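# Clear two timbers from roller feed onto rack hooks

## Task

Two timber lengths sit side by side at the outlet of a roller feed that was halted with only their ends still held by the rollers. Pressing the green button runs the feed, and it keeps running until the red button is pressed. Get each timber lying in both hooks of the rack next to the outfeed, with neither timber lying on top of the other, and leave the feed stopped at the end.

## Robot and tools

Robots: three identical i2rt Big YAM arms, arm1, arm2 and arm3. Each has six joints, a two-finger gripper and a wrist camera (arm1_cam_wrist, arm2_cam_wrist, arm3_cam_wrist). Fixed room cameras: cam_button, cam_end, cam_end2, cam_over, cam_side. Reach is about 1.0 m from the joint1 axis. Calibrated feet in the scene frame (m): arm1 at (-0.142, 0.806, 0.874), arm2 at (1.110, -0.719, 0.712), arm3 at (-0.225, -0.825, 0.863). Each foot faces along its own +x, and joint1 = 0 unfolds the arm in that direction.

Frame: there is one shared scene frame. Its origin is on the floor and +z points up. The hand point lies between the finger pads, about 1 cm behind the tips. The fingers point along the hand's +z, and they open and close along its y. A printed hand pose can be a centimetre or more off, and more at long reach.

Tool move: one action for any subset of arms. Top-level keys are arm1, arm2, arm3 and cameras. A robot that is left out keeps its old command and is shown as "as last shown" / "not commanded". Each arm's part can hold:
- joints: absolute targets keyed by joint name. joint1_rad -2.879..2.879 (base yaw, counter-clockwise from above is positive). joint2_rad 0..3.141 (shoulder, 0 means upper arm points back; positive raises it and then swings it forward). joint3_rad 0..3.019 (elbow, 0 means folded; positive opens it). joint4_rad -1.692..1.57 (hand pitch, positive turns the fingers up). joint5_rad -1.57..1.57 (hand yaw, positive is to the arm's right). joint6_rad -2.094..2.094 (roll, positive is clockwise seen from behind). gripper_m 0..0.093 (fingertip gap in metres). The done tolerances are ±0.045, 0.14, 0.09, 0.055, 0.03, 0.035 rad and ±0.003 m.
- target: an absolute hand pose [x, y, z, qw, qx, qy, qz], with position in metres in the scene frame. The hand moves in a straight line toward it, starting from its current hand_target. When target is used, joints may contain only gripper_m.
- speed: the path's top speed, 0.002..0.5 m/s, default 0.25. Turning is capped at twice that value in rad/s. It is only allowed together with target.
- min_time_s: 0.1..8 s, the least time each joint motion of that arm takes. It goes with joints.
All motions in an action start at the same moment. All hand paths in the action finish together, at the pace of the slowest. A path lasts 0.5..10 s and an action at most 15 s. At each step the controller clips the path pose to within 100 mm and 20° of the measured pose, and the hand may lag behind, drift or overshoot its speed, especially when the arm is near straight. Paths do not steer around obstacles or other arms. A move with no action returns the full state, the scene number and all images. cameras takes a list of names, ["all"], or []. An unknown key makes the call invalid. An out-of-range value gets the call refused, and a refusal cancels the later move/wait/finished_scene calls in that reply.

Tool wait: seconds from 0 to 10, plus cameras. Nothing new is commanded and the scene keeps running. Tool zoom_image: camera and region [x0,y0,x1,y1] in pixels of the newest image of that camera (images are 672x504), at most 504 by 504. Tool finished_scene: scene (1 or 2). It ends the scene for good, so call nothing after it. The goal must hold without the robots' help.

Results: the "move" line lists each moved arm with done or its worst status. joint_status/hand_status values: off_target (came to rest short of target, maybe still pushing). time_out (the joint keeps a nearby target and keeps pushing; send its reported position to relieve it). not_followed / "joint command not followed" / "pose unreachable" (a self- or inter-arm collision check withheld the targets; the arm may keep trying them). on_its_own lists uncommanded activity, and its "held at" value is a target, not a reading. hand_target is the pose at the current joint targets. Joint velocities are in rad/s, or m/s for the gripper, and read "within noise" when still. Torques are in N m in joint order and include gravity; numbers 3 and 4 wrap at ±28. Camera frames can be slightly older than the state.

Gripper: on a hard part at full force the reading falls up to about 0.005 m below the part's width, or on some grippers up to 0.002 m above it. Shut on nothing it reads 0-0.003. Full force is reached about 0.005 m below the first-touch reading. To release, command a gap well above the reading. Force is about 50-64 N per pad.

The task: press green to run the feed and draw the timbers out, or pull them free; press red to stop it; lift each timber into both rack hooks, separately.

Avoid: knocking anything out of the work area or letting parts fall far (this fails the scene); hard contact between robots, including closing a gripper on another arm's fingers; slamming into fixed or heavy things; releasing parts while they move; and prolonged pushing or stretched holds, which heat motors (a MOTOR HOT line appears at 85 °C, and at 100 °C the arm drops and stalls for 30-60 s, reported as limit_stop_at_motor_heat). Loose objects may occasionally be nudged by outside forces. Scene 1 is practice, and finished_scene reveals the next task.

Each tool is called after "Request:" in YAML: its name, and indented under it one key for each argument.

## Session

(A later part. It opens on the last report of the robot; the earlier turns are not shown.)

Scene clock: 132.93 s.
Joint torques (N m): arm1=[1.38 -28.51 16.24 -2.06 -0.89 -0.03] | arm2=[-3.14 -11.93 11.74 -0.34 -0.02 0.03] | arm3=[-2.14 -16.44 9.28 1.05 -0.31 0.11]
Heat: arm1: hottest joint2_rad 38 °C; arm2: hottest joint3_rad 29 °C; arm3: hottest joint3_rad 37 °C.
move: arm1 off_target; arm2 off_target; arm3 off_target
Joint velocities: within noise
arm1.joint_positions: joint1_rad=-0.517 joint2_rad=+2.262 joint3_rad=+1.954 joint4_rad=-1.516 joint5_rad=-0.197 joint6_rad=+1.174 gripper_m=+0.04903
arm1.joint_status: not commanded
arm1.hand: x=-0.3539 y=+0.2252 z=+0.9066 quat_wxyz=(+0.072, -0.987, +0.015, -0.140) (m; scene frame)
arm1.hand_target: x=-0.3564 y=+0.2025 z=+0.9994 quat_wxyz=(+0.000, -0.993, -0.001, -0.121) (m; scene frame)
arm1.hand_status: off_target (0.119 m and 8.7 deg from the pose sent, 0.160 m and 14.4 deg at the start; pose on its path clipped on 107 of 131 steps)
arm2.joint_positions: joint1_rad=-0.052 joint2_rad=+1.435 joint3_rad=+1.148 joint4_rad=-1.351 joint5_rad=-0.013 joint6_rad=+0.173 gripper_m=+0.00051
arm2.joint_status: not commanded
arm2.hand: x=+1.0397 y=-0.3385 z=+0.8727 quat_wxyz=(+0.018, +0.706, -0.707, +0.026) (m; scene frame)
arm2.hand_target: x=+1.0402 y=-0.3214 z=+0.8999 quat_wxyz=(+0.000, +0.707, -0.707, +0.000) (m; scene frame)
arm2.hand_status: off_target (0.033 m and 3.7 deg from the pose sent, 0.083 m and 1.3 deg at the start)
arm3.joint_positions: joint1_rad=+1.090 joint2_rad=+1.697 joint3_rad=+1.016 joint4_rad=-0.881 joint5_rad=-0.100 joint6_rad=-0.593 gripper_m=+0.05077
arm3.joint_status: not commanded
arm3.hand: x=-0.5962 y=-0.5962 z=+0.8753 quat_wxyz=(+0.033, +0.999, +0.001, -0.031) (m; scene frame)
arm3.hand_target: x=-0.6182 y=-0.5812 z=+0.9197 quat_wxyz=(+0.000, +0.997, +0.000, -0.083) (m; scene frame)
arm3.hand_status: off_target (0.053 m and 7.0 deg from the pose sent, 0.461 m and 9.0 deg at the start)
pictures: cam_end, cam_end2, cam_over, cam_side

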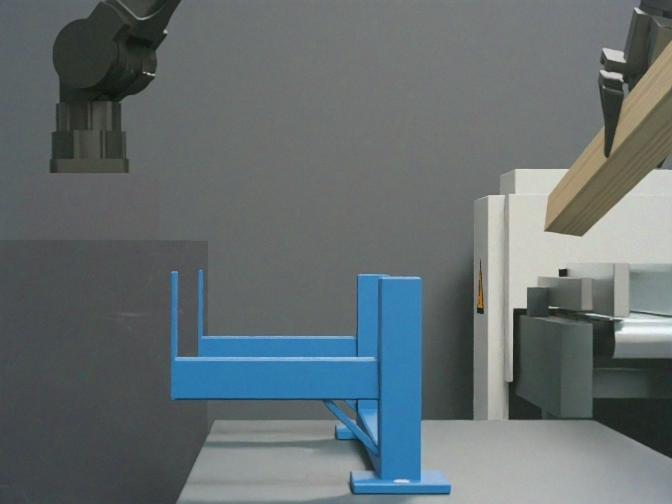

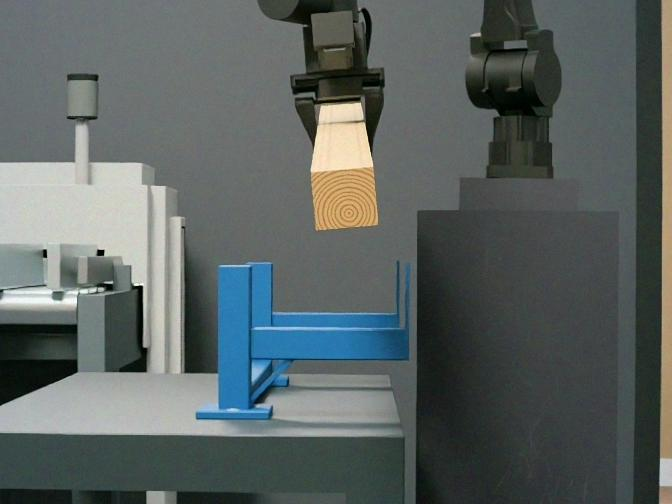

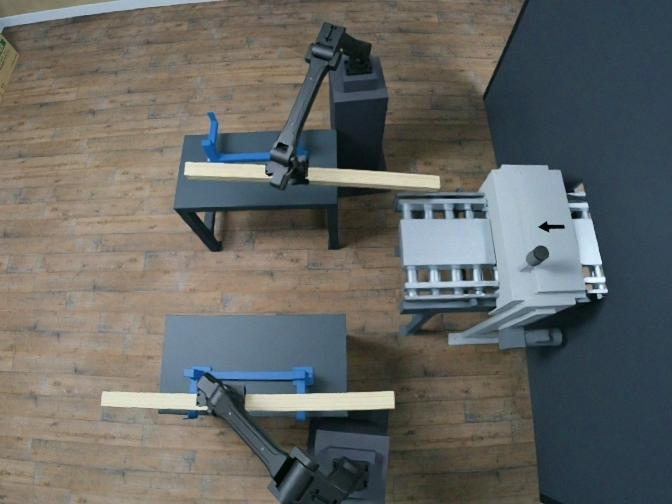

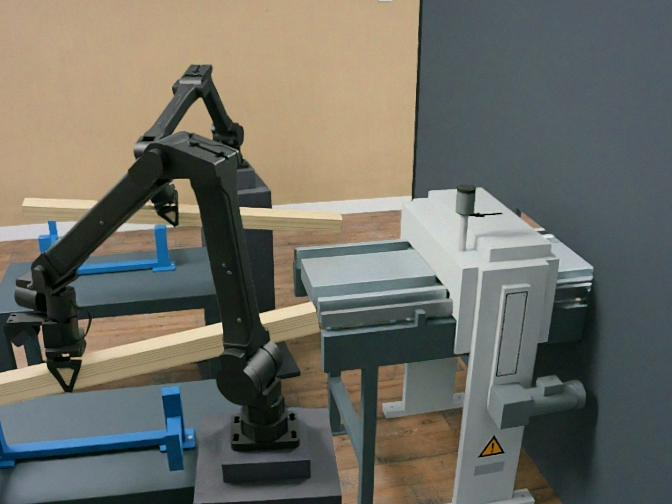

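Request:
move:
  arm1: {"target": [-0.63, 0.565, 0.94, 0, 0.9903, 0, 0.139], "speed": 0.15}
  arm3: {"target": [-0.615, -0.569, 0.83, 0, 0.989, 0, -0.148], "speed": 0.12}
  cameras: ["cam_end","cam_end2","cam_over","cam_side"]

Scene clock: 154.43 s.
Joint torques (N m): arm1=[0.26 -22.07 14.9 -2.56 -0.52 -0.09] | arm2=[-3.14 -11.93 11.74 -0.34 -0.02 0.03] | arm3=[-2.67 -13.63 7.66 1.69 -0.67 -0.07]
Heat: arm1: hottest joint2_rad 42 °C; arm2: hottest joint3_rad 33 °C; arm3: hottest joint3_rad 36 °C.
move: arm1 off_target; arm3 off_target
Joint velocities: within noise
arm1.joint_positions: joint1_rad=-1.261 joint2_rad=+2.075 joint3_rad=+1.575 joint4_rad=-1.409 joint5_rad=-0.092 joint6_rad=+0.424 gripper_m=+0.04903
arm1.joint_status: not commanded
arm1.hand: x=-0.6073 y=+0.5802 z=+0.8886 quat_wxyz=(+0.022, -0.985, +0.008, -0.173) (m; scene frame)
arm1.hand_target: x=-0.6270 y=+0.5665 z=+0.9396 quat_wxyz=(+0.000, -0.990, +0.000, -0.138) (m; scene frame)
arm1.hand_status: off_target (0.058 m and 4.7 deg from the pose sent, 0.439 m and 8.5 deg at the start)
arm2: as last shown
arm3.joint_positions: joint1_rad=+1.042 joint2_rad=+1.791 joint3_rad=+0.868 joint4_rad=-0.509 joint5_rad=-0.174 joint6_rad=-0.615 gripper_m=+0.05077
arm3.joint_status: not commanded
arm3.hand: x=-0.5917 y=-0.5884 z=+0.8031 quat_wxyz=(+0.024, +0.994, -0.005, -0.107) (m; scene frame)
arm3.hand_target: x=-0.6138 y=-0.5697 z=+0.8306 quat_wxyz=(+0.000, +0.989, +0.000, -0.147) (m; scene frame)
arm3.hand_status: off_target (0.041 m and 5.5 deg from the pose sent, 0.056 m and 13.9 deg at the start)
pictures: cam_end, cam_end2, cam_over, cam_side

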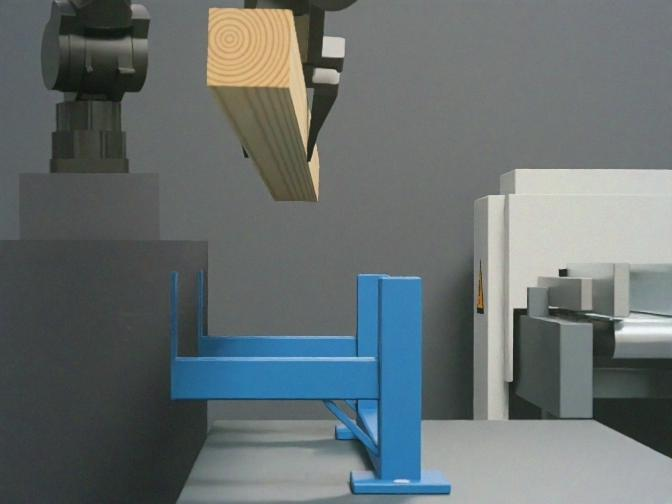

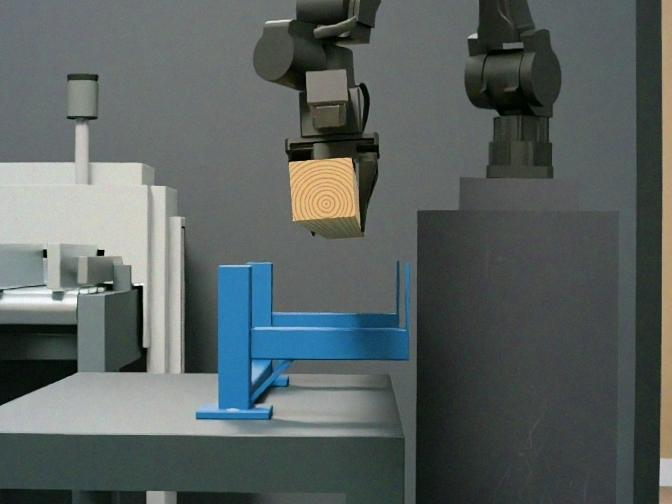

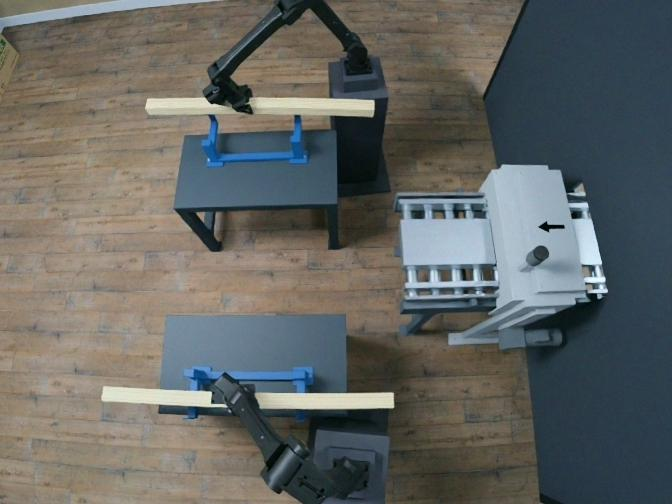

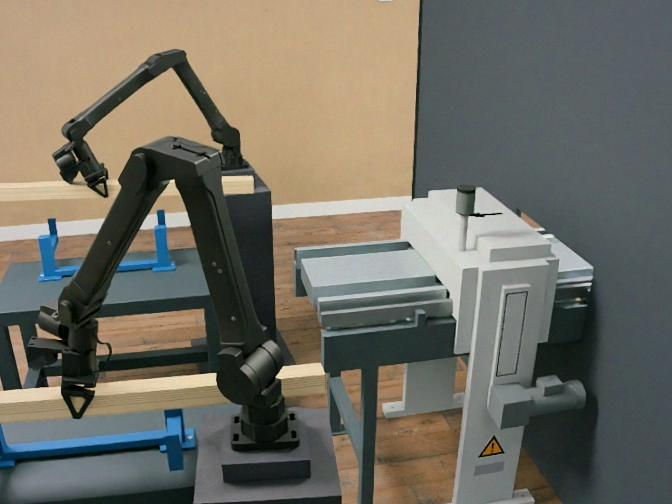

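Request:
move:
  arm1: {"target": [-0.63, 0.565, 0.80, 0, 0.987, 0, 0.161], "speed": 0.12}
  arm3: {"target": [-0.615, -0.571, 0.755, 0, 0.992, 0, -0.126], "speed": 0.12}
  cameras: ["cam_end","cam_end2","cam_side"]

Scene clock: 178.83 s.
Joint torques (N m): arm1=[0.21 -23.47 8.85 -1.51 -0.53 -0.09] | arm2=[-3.14 -11.93 11.74 -0.34 -0.02 0.03] | arm3=[-1.38 -14.56 6.49 1.52 -0.49 0.04]
Heat: arm1: hottest joint2_rad 40 °C; arm2: hottest joint3_rad 35 °C; arm3: hottest joint3_rad 35 °C.
move: arm1 off_target; arm3 off_target
Joint velocities: within noise
arm1.joint_positions: joint1_rad=-1.261 joint2_rad=+2.296 joint3_rad=+1.575 joint4_rad=-1.211 joint5_rad=-0.107 joint6_rad=+0.413 gripper_m=+0.04903
arm1.joint_status: not commanded
arm1.hand: x=-0.6118 y=+0.5739 z=+0.7617 quat_wxyz=(+0.019, -0.982, +0.004, -0.186) (m; scene frame)
arm1.hand_target: x=-0.6290 y=+0.5656 z=+0.7993 quat_wxyz=(+0.000, -0.987, +0.000, -0.161) (m; scene frame)
arm1.hand_status: off_target (0.043 m and 3.6 deg from the pose sent, 0.093 m and 3.0 deg at the start)
arm2: as last shown
arm3.joint_positions: joint1_rad=+1.042 joint2_rad=+1.978 joint3_rad=+0.865 joint4_rad=-0.354 joint5_rad=-0.152 joint6_rad=-0.615 gripper_m=+0.05077
arm3.joint_status: not commanded
arm3.hand: x=-0.5841 y=-0.5884 z=+0.7295 quat_wxyz=(+0.025, +0.996, -0.007, -0.086) (m; scene frame)
arm3.hand_target: x=-0.6139 y=-0.5717 z=+0.7559 quat_wxyz=(+0.000, +0.992, +0.000, -0.126) (m; scene frame)
arm3.hand_status: off_target (0.044 m and 5.4 deg from the pose sent, 0.056 m and 3.6 deg at the start)
pictures: cam_end, cam_end2, cam_side

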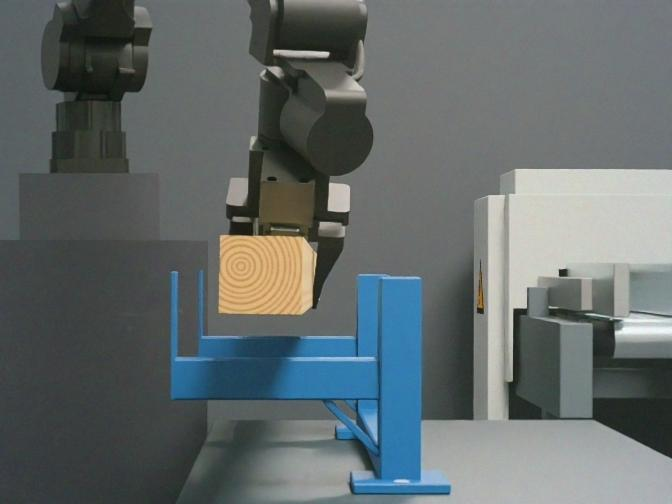

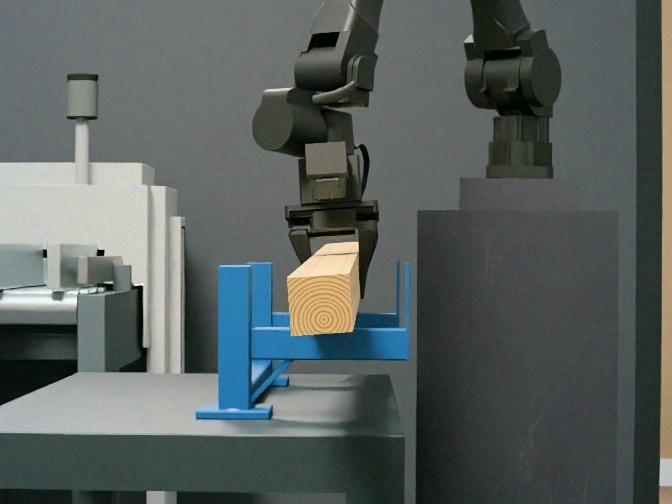

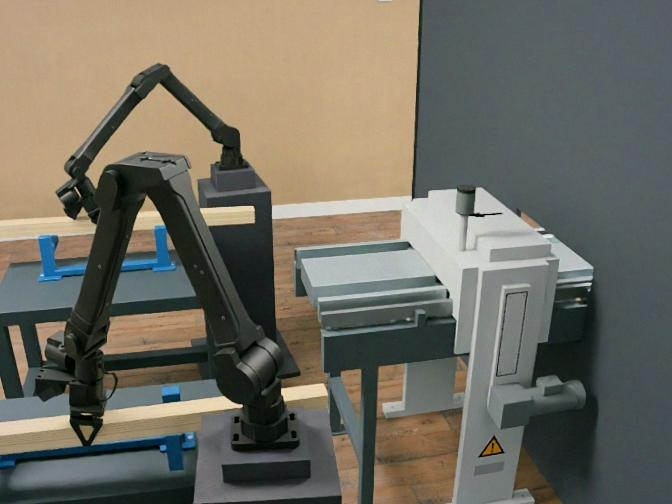

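Request:
move:
  arm1: {"target": [-0.63, 0.565, 0.758, 0, 0.987, 0, 0.161], "speed": 0.08}
  arm3: {"target": [-0.612, -0.571, 0.735, 0, 0.9884, 0, -0.152], "speed": 0.06}
  cameras: ["cam_end","cam_end2","cam_side"]

Scene clock: 192.53 s.
Joint torques (N m): arm1=[0.5 -22.95 8.34 -1.06 -0.31 -0.05] | arm2=[-3.14 -11.93 11.73 -0.34 -0.02 0.03] | arm3=[-2.67 -14.62 5.26 1.83 -0.67 -0.06]
Heat: arm1: hottest joint2_rad 39 °C; arm2: hottest joint3_rad 36 °C; arm3: hottest joint3_rad 34 °C.
move: arm1 off_target; arm3 off_target
Joint velocities: within noise
arm1.joint_positions: joint1_rad=-1.261 joint2_rad=+2.355 joint3_rad=+1.575 joint4_rad=-1.149 joint5_rad=-0.113 joint6_rad=+0.409 gripper_m=+0.04903
arm1.joint_status: not commanded
arm1.hand: x=-0.6101 y=+0.5730 z=+0.7269 quat_wxyz=(+0.015, -0.982, +0.002, -0.186) (m; scene frame)
arm1.hand_target: x=-0.6292 y=+0.5655 z=+0.7576 quat_wxyz=(+0.000, -0.987, +0.000, -0.161) (m; scene frame)
arm1.hand_status: off_target (0.038 m and 3.4 deg from the pose sent, 0.021 m and 3.6 deg at the start)
arm2: as last shown
arm3.joint_positions: joint1_rad=+1.042 joint2_rad=+2.022 joint3_rad=+0.842 joint4_rad=-0.241 joint5_rad=-0.179 joint6_rad=-0.615 gripper_m=+0.05077
arm3.joint_status: not commanded
arm3.hand: x=-0.5881 y=-0.5910 z=+0.7115 quat_wxyz=(+0.022, +0.993, -0.004, -0.113) (m; scene frame)
arm3.hand_target: x=-0.6112 y=-0.5714 z=+0.7355 quat_wxyz=(+0.000, +0.988, +0.000, -0.152) (m; scene frame)
arm3.hand_status: off_target (0.039 m and 5.3 deg from the pose sent, 0.033 m and 8.1 deg at the start)
pictures: cam_end, cam_end2, cam_side

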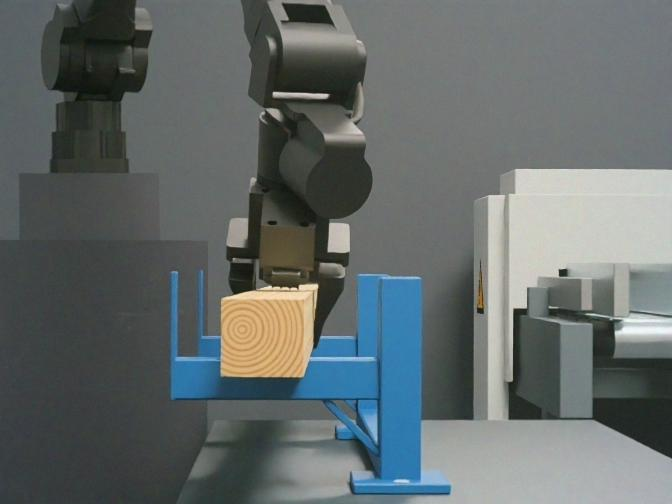

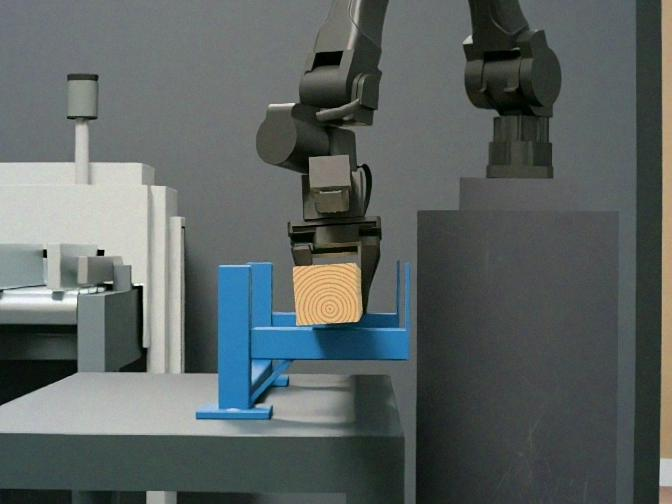

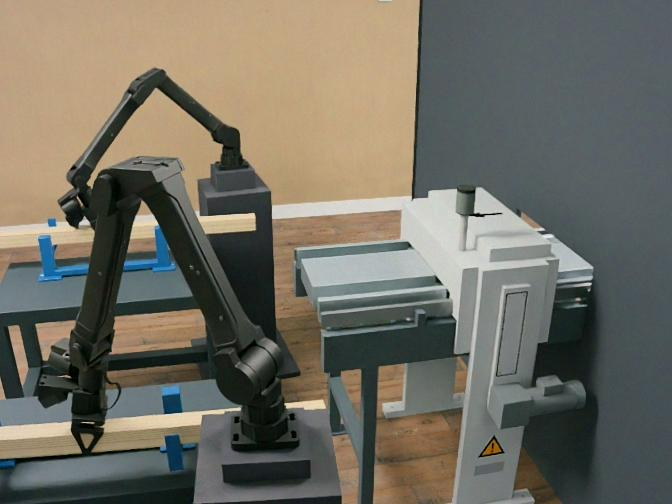

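Request:
move:
  arm1: {"target": [-0.628, 0.565, 0.742, 0, 0.987, 0, 0.161], "speed": 0.05}
  arm3: {"target": [-0.608, -0.571, 0.714, 0, 0.9884, 0, -0.152], "speed": 0.05}
  cameras: ["cam_end","cam_end2","cam_side"]

Scene clock: 200.90 s.
Joint torques (N m): arm1=[0.38 -21.19 8.02 -0.13 -0.24 -0.01] | arm2=[-3.14 -11.93 11.74 -0.35 -0.02 0.03] | arm3=[-2.9 -11.87 5 2.44 -0.71 -0.11]
Heat: arm1: hottest joint2_rad 38 °C; arm2: hottest joint3_rad 37 °C; arm3: hottest joint3_rad 33 °C.
move: arm1 off_target; arm3 off_target
Joint velocities: within noise
arm1.joint_positions: joint1_rad=-1.261 joint2_rad=+2.355 joint3_rad=+1.575 joint4_rad=-1.143 joint5_rad=-0.115 joint6_rad=+0.404 gripper_m=+0.04903
arm1.joint_status: not commanded
arm1.hand: x=-0.6111 y=+0.5721 z=+0.7262 quat_wxyz=(+0.012, -0.983, +0.000, -0.184) (m; scene frame)
arm1.hand_target: x=-0.6276 y=+0.5653 z=+0.7422 quat_wxyz=(+0.000, -0.987, +0.000, -0.161) (m; scene frame)
arm1.hand_status: off_target (0.024 m and 3.0 deg from the pose sent, 0.025 m and 3.4 deg at the start)
arm2: as last shown
arm3.joint_positions: joint1_rad=+1.039 joint2_rad=+2.037 joint3_rad=+0.841 joint4_rad=-0.203 joint5_rad=-0.180 joint6_rad=-0.615 gripper_m=+0.05077
arm3.joint_status: not commanded
arm3.hand: x=-0.5909 y=-0.5873 z=+0.7065 quat_wxyz=(+0.016, +0.992, -0.005, -0.121) (m; scene frame)
arm3.hand_target: x=-0.6073 y=-0.5712 z=+0.7148 quat_wxyz=(+0.000, +0.988, +0.000, -0.151) (m; scene frame)
arm3.hand_status: off_target (0.025 m and 4.0 deg from the pose sent, 0.028 m and 5.3 deg at the start)
pictures: cam_end, cam_end2, cam_side

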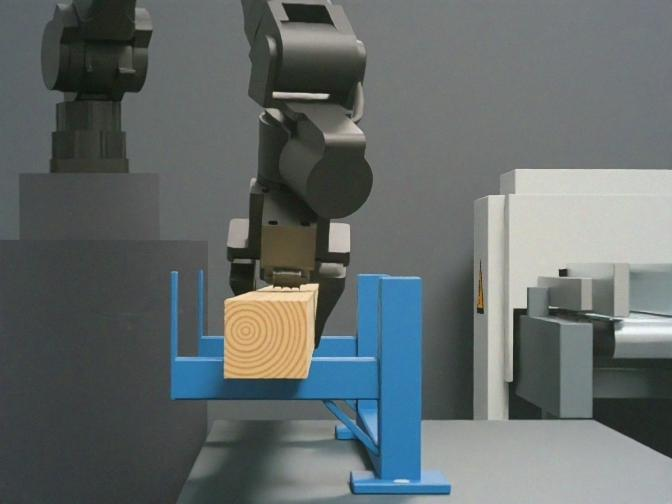

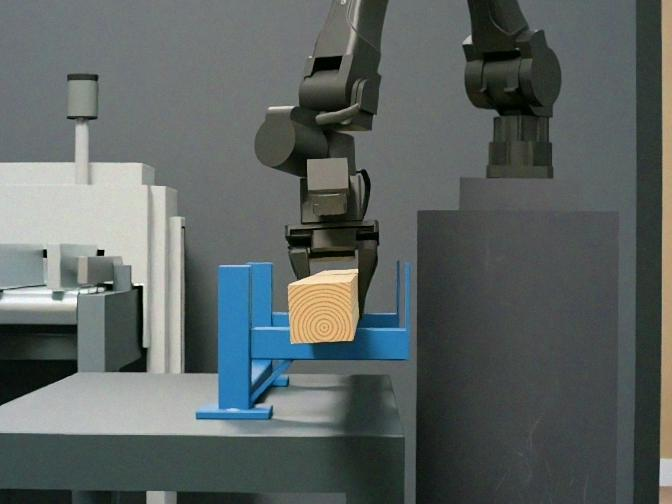

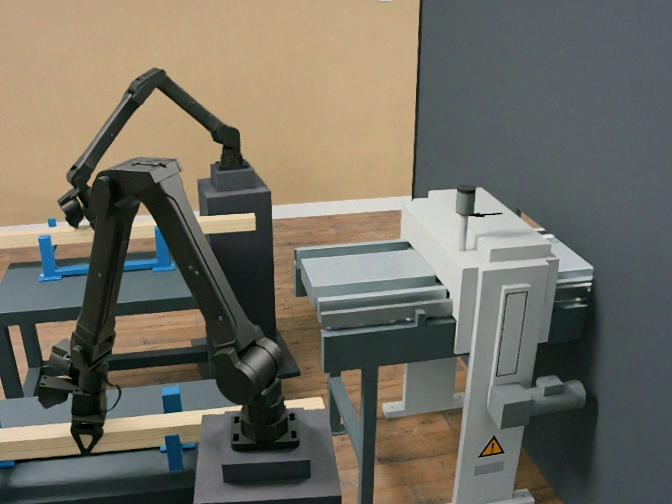

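Request:
move:
  arm1: {"joints": {"gripper_m": 0.0515}}
  arm3: {"joints": {"gripper_m": 0.0535}}

Request:
move:
  arm1: {"joints": {"gripper_m": 0.088}}
  arm3: {"joints": {"gripper_m": 0.088}}
  cameras: ["arm1_cam_wrist","arm3_cam_wrist","cam_end","cam_end2","cam_side"]

Scene clock: 213.47 s.
Joint torques (N m): arm1=[0.5 -20.6 8.09 -0.14 -0.22 0] | arm2=[-3.14 -11.93 11.74 -0.34 -0.02 0.04] | arm3=[-2.67 -12.1 5.07 1.85 -0.26 -0.02]
Heat: arm1: hottest joint2_rad 37 °C; arm2: hottest joint3_rad 38 °C; arm3: hottest joint3_rad 32 °C.
move: arm1 done; arm3 done
Joint velocities: within noise
arm1.joint_positions: joint1_rad=-1.262 joint2_rad=+2.349 joint3_rad=+1.575 joint4_rad=-1.142 joint5_rad=-0.116 joint6_rad=+0.404 gripper_m=+0.05146
arm1.joint_status: all done
arm1.hand: x=-0.6131 y=+0.5716 z=+0.7292 quat_wxyz=(+0.011, -0.984, +0.000, -0.180) (m; scene frame)
arm1.hand_target: x=-0.6276 y=+0.5652 z=+0.7424 quat_wxyz=(+0.000, -0.987, +0.000, -0.161) (m; scene frame)
arm1.hand_status: not commanded
arm2: as last shown
arm3.joint_positions: joint1_rad=+1.037 joint2_rad=+2.039 joint3_rad=+0.841 joint4_rad=-0.186 joint5_rad=-0.192 joint6_rad=-0.623 gripper_m=+0.05347
arm3.joint_status: all done
arm3.hand: x=-0.5944 y=-0.5863 z=+0.7069 quat_wxyz=(+0.016, +0.991, -0.001, -0.131) (m; scene frame)
arm3.hand_target: x=-0.6074 y=-0.5711 z=+0.7149 quat_wxyz=(+0.000, +0.988, +0.000, -0.151) (m; scene frame)
arm3.hand_status: not commanded
pictures: none

Scene clock: 214.13 s.
Joint torques (N m): arm1=[0.5 -19.84 8.17 -0.1 -0.22 0] | arm2=[-3.19 -11.93 11.73 -0.34 -0.02 0.03] | arm3=[-2.67 -12.1 5.11 1.43 -0.26 -0.01]
Heat: arm1: hottest joint2_rad 37 °C; arm2: hottest joint3_rad 38 °C; arm3: hottest joint3_rad 32 °C.
move: arm1 done; arm3 done
Joint velocities: within noise
arm1.joint_positions: joint1_rad=-1.262 joint2_rad=+2.338 joint3_rad=+1.575 joint4_rad=-1.142 joint5_rad=-0.116 joint6_rad=+0.404 gripper_m=+0.08785
arm1.joint_status: all done
arm1.hand: x=-0.6157 y=+0.5704 z=+0.7346 quat_wxyz=(+0.008, -0.984, +0.000, -0.176) (m; scene frame)
arm1.hand_target: x=-0.6276 y=+0.5652 z=+0.7422 quat_wxyz=(+0.000, -0.987, +0.000, -0.161) (m; scene frame)
arm1.hand_status: not commanded
arm2: as last shown
arm3.joint_positions: joint1_rad=+1.036 joint2_rad=+2.039 joint3_rad=+0.841 joint4_rad=-0.173 joint5_rad=-0.192 joint6_rad=-0.624 gripper_m=+0.08786
arm3.joint_status: all done
arm3.hand: x=-0.5967 y=-0.5840 z=+0.7076 quat_wxyz=(+0.012, +0.991, +0.000, -0.136) (m; scene frame)
arm3.hand_target: x=-0.6074 y=-0.5711 z=+0.7149 quat_wxyz=(+0.000, +0.988, +0.000, -0.151) (m; scene frame)
arm3.hand_status: not commanded
pictures: arm1_cam_wrist, arm3_cam_wrist, cam_end, cam_end2, cam_side

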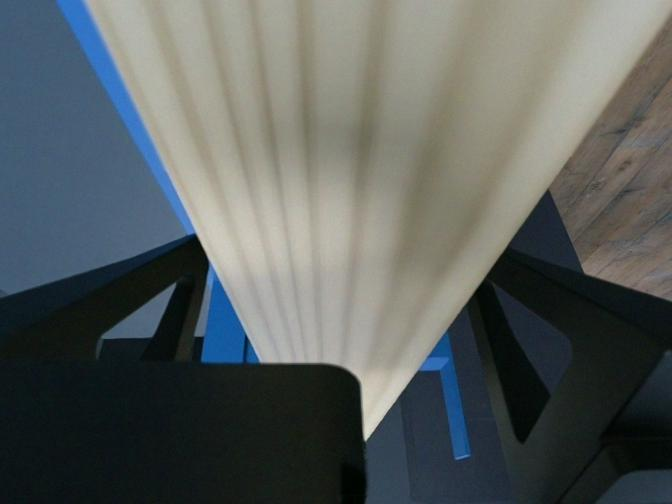

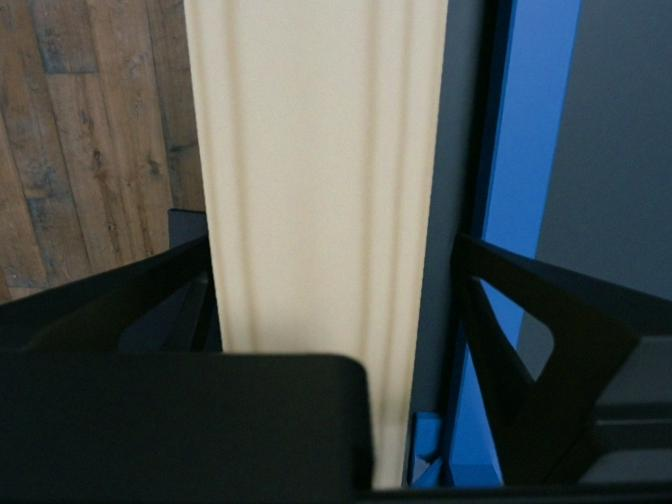

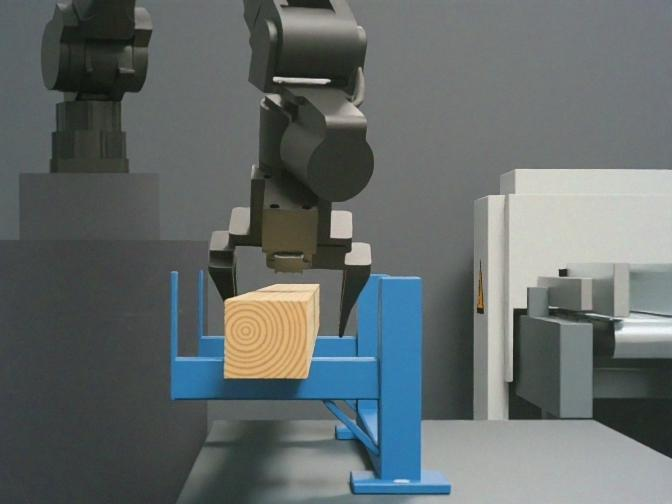

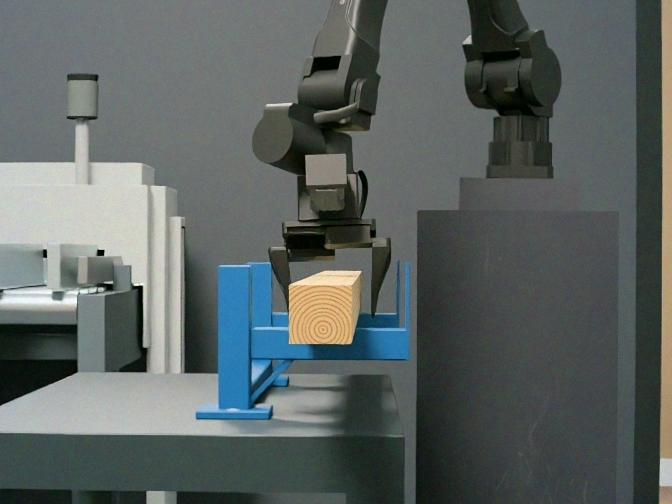

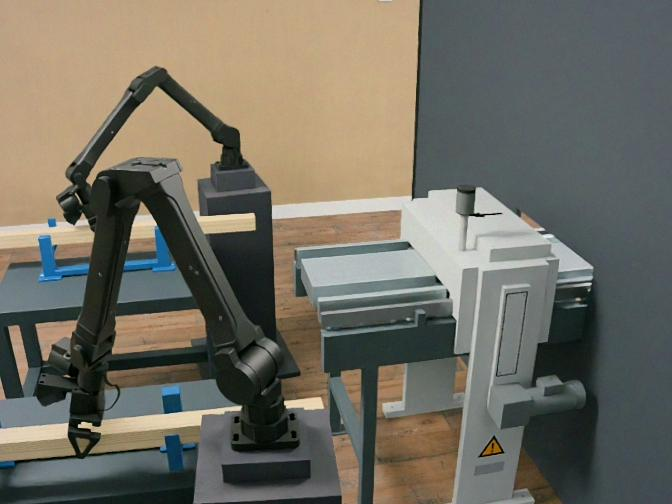

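Request:
move:
  arm1: {"target": [-0.628, 0.562, 0.88, 0, 0.987, 0, 0.161], "speed": 0.15}
  arm3: {"target": [-0.61, -0.571, 0.86, 0, 0.9884, 0, -0.152], "speed": 0.15}
  cameras: ["cam_end","cam_end2","cam_over","cam_button"]

Scene clock: 222.63 s.
Joint torques (N m): arm1=[1.26 -18.49 11.26 -0.85 -0.22 0.04] | arm2=[-3.14 -11.93 11.74 -0.32 -0.02 0.03] | arm3=[-2.67 -10.34 8.87 0.68 -0.3 -0.03]
Heat: arm1: hottest joint2_rad 36 °C; arm2: hottest joint3_rad 38 °C; arm3: hottest joint3_rad 32 °C.
move: arm1 off_target; arm3 off_target
Joint velocities: within noise
arm1.joint_positions: joint1_rad=-1.262 joint2_rad=+2.122 joint3_rad=+1.603 joint4_rad=-1.375 joint5_rad=-0.118 joint6_rad=+0.406 gripper_m=+0.08792
arm1.joint_status: not commanded
arm1.hand: x=-0.6184 y=+0.5705 z=+0.8702 quat_wxyz=(+0.005, -0.985, +0.001, -0.171) (m; scene frame)
arm1.hand_target: x=-0.6276 y=+0.5621 z=+0.8801 quat_wxyz=(+0.000, -0.987, +0.000, -0.161) (m; scene frame)
arm1.hand_status: off_target (0.016 m and 1.3 deg from the pose sent, 0.146 m and 2.0 deg at the start)
arm2: as last shown
arm3.joint_positions: joint1_rad=+1.036 joint2_rad=+1.679 joint3_rad=+0.866 joint4_rad=-0.547 joint5_rad=-0.192 joint6_rad=-0.624 gripper_m=+0.08793
arm3.joint_status: not commanded
arm3.hand: x=-0.5992 y=-0.5837 z=+0.8483 quat_wxyz=(+0.009, +0.990, +0.000, -0.141) (m; scene frame)
arm3.hand_target: x=-0.6096 y=-0.5711 z=+0.8603 quat_wxyz=(+0.000, +0.988, +0.000, -0.152) (m; scene frame)
arm3.hand_status: off_target (0.020 m and 1.6 deg from the pose sent, 0.154 m and 2.3 deg at the start)
pictures: cam_button, cam_end, cam_end2, cam_over

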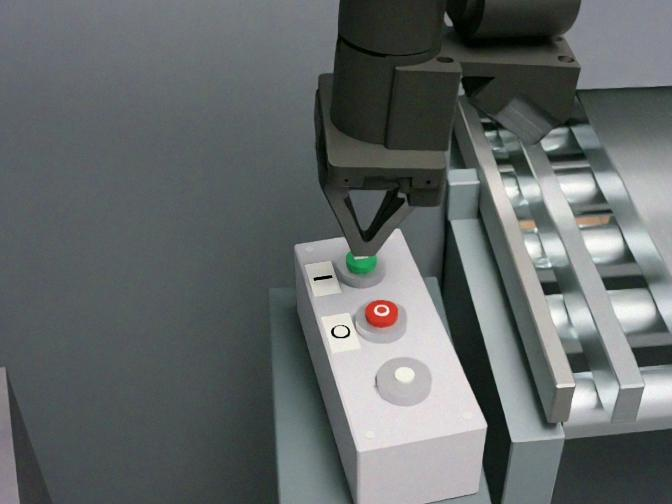

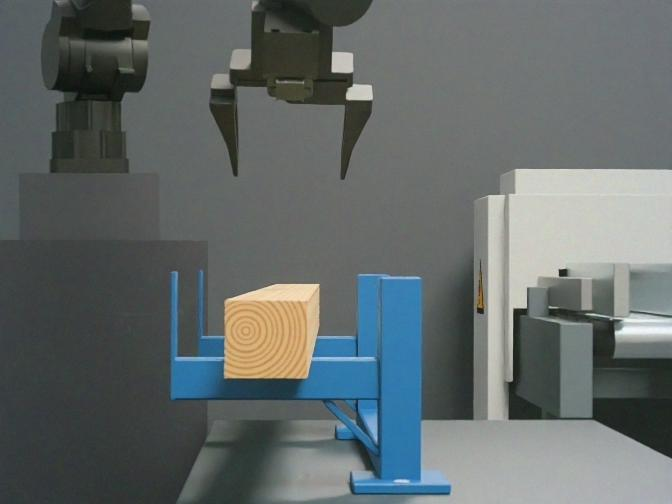

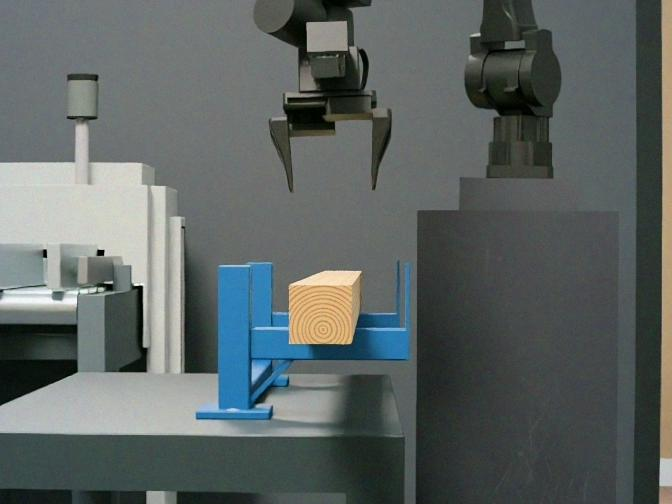

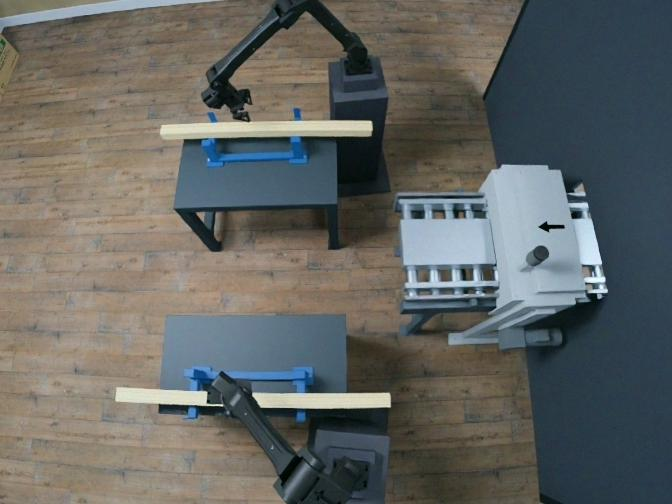

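Both timbers are resting in their racks' hooks and the machine is stopped.

Request:
finished_scene:
  scene: 2

The scene is finished: the task was done.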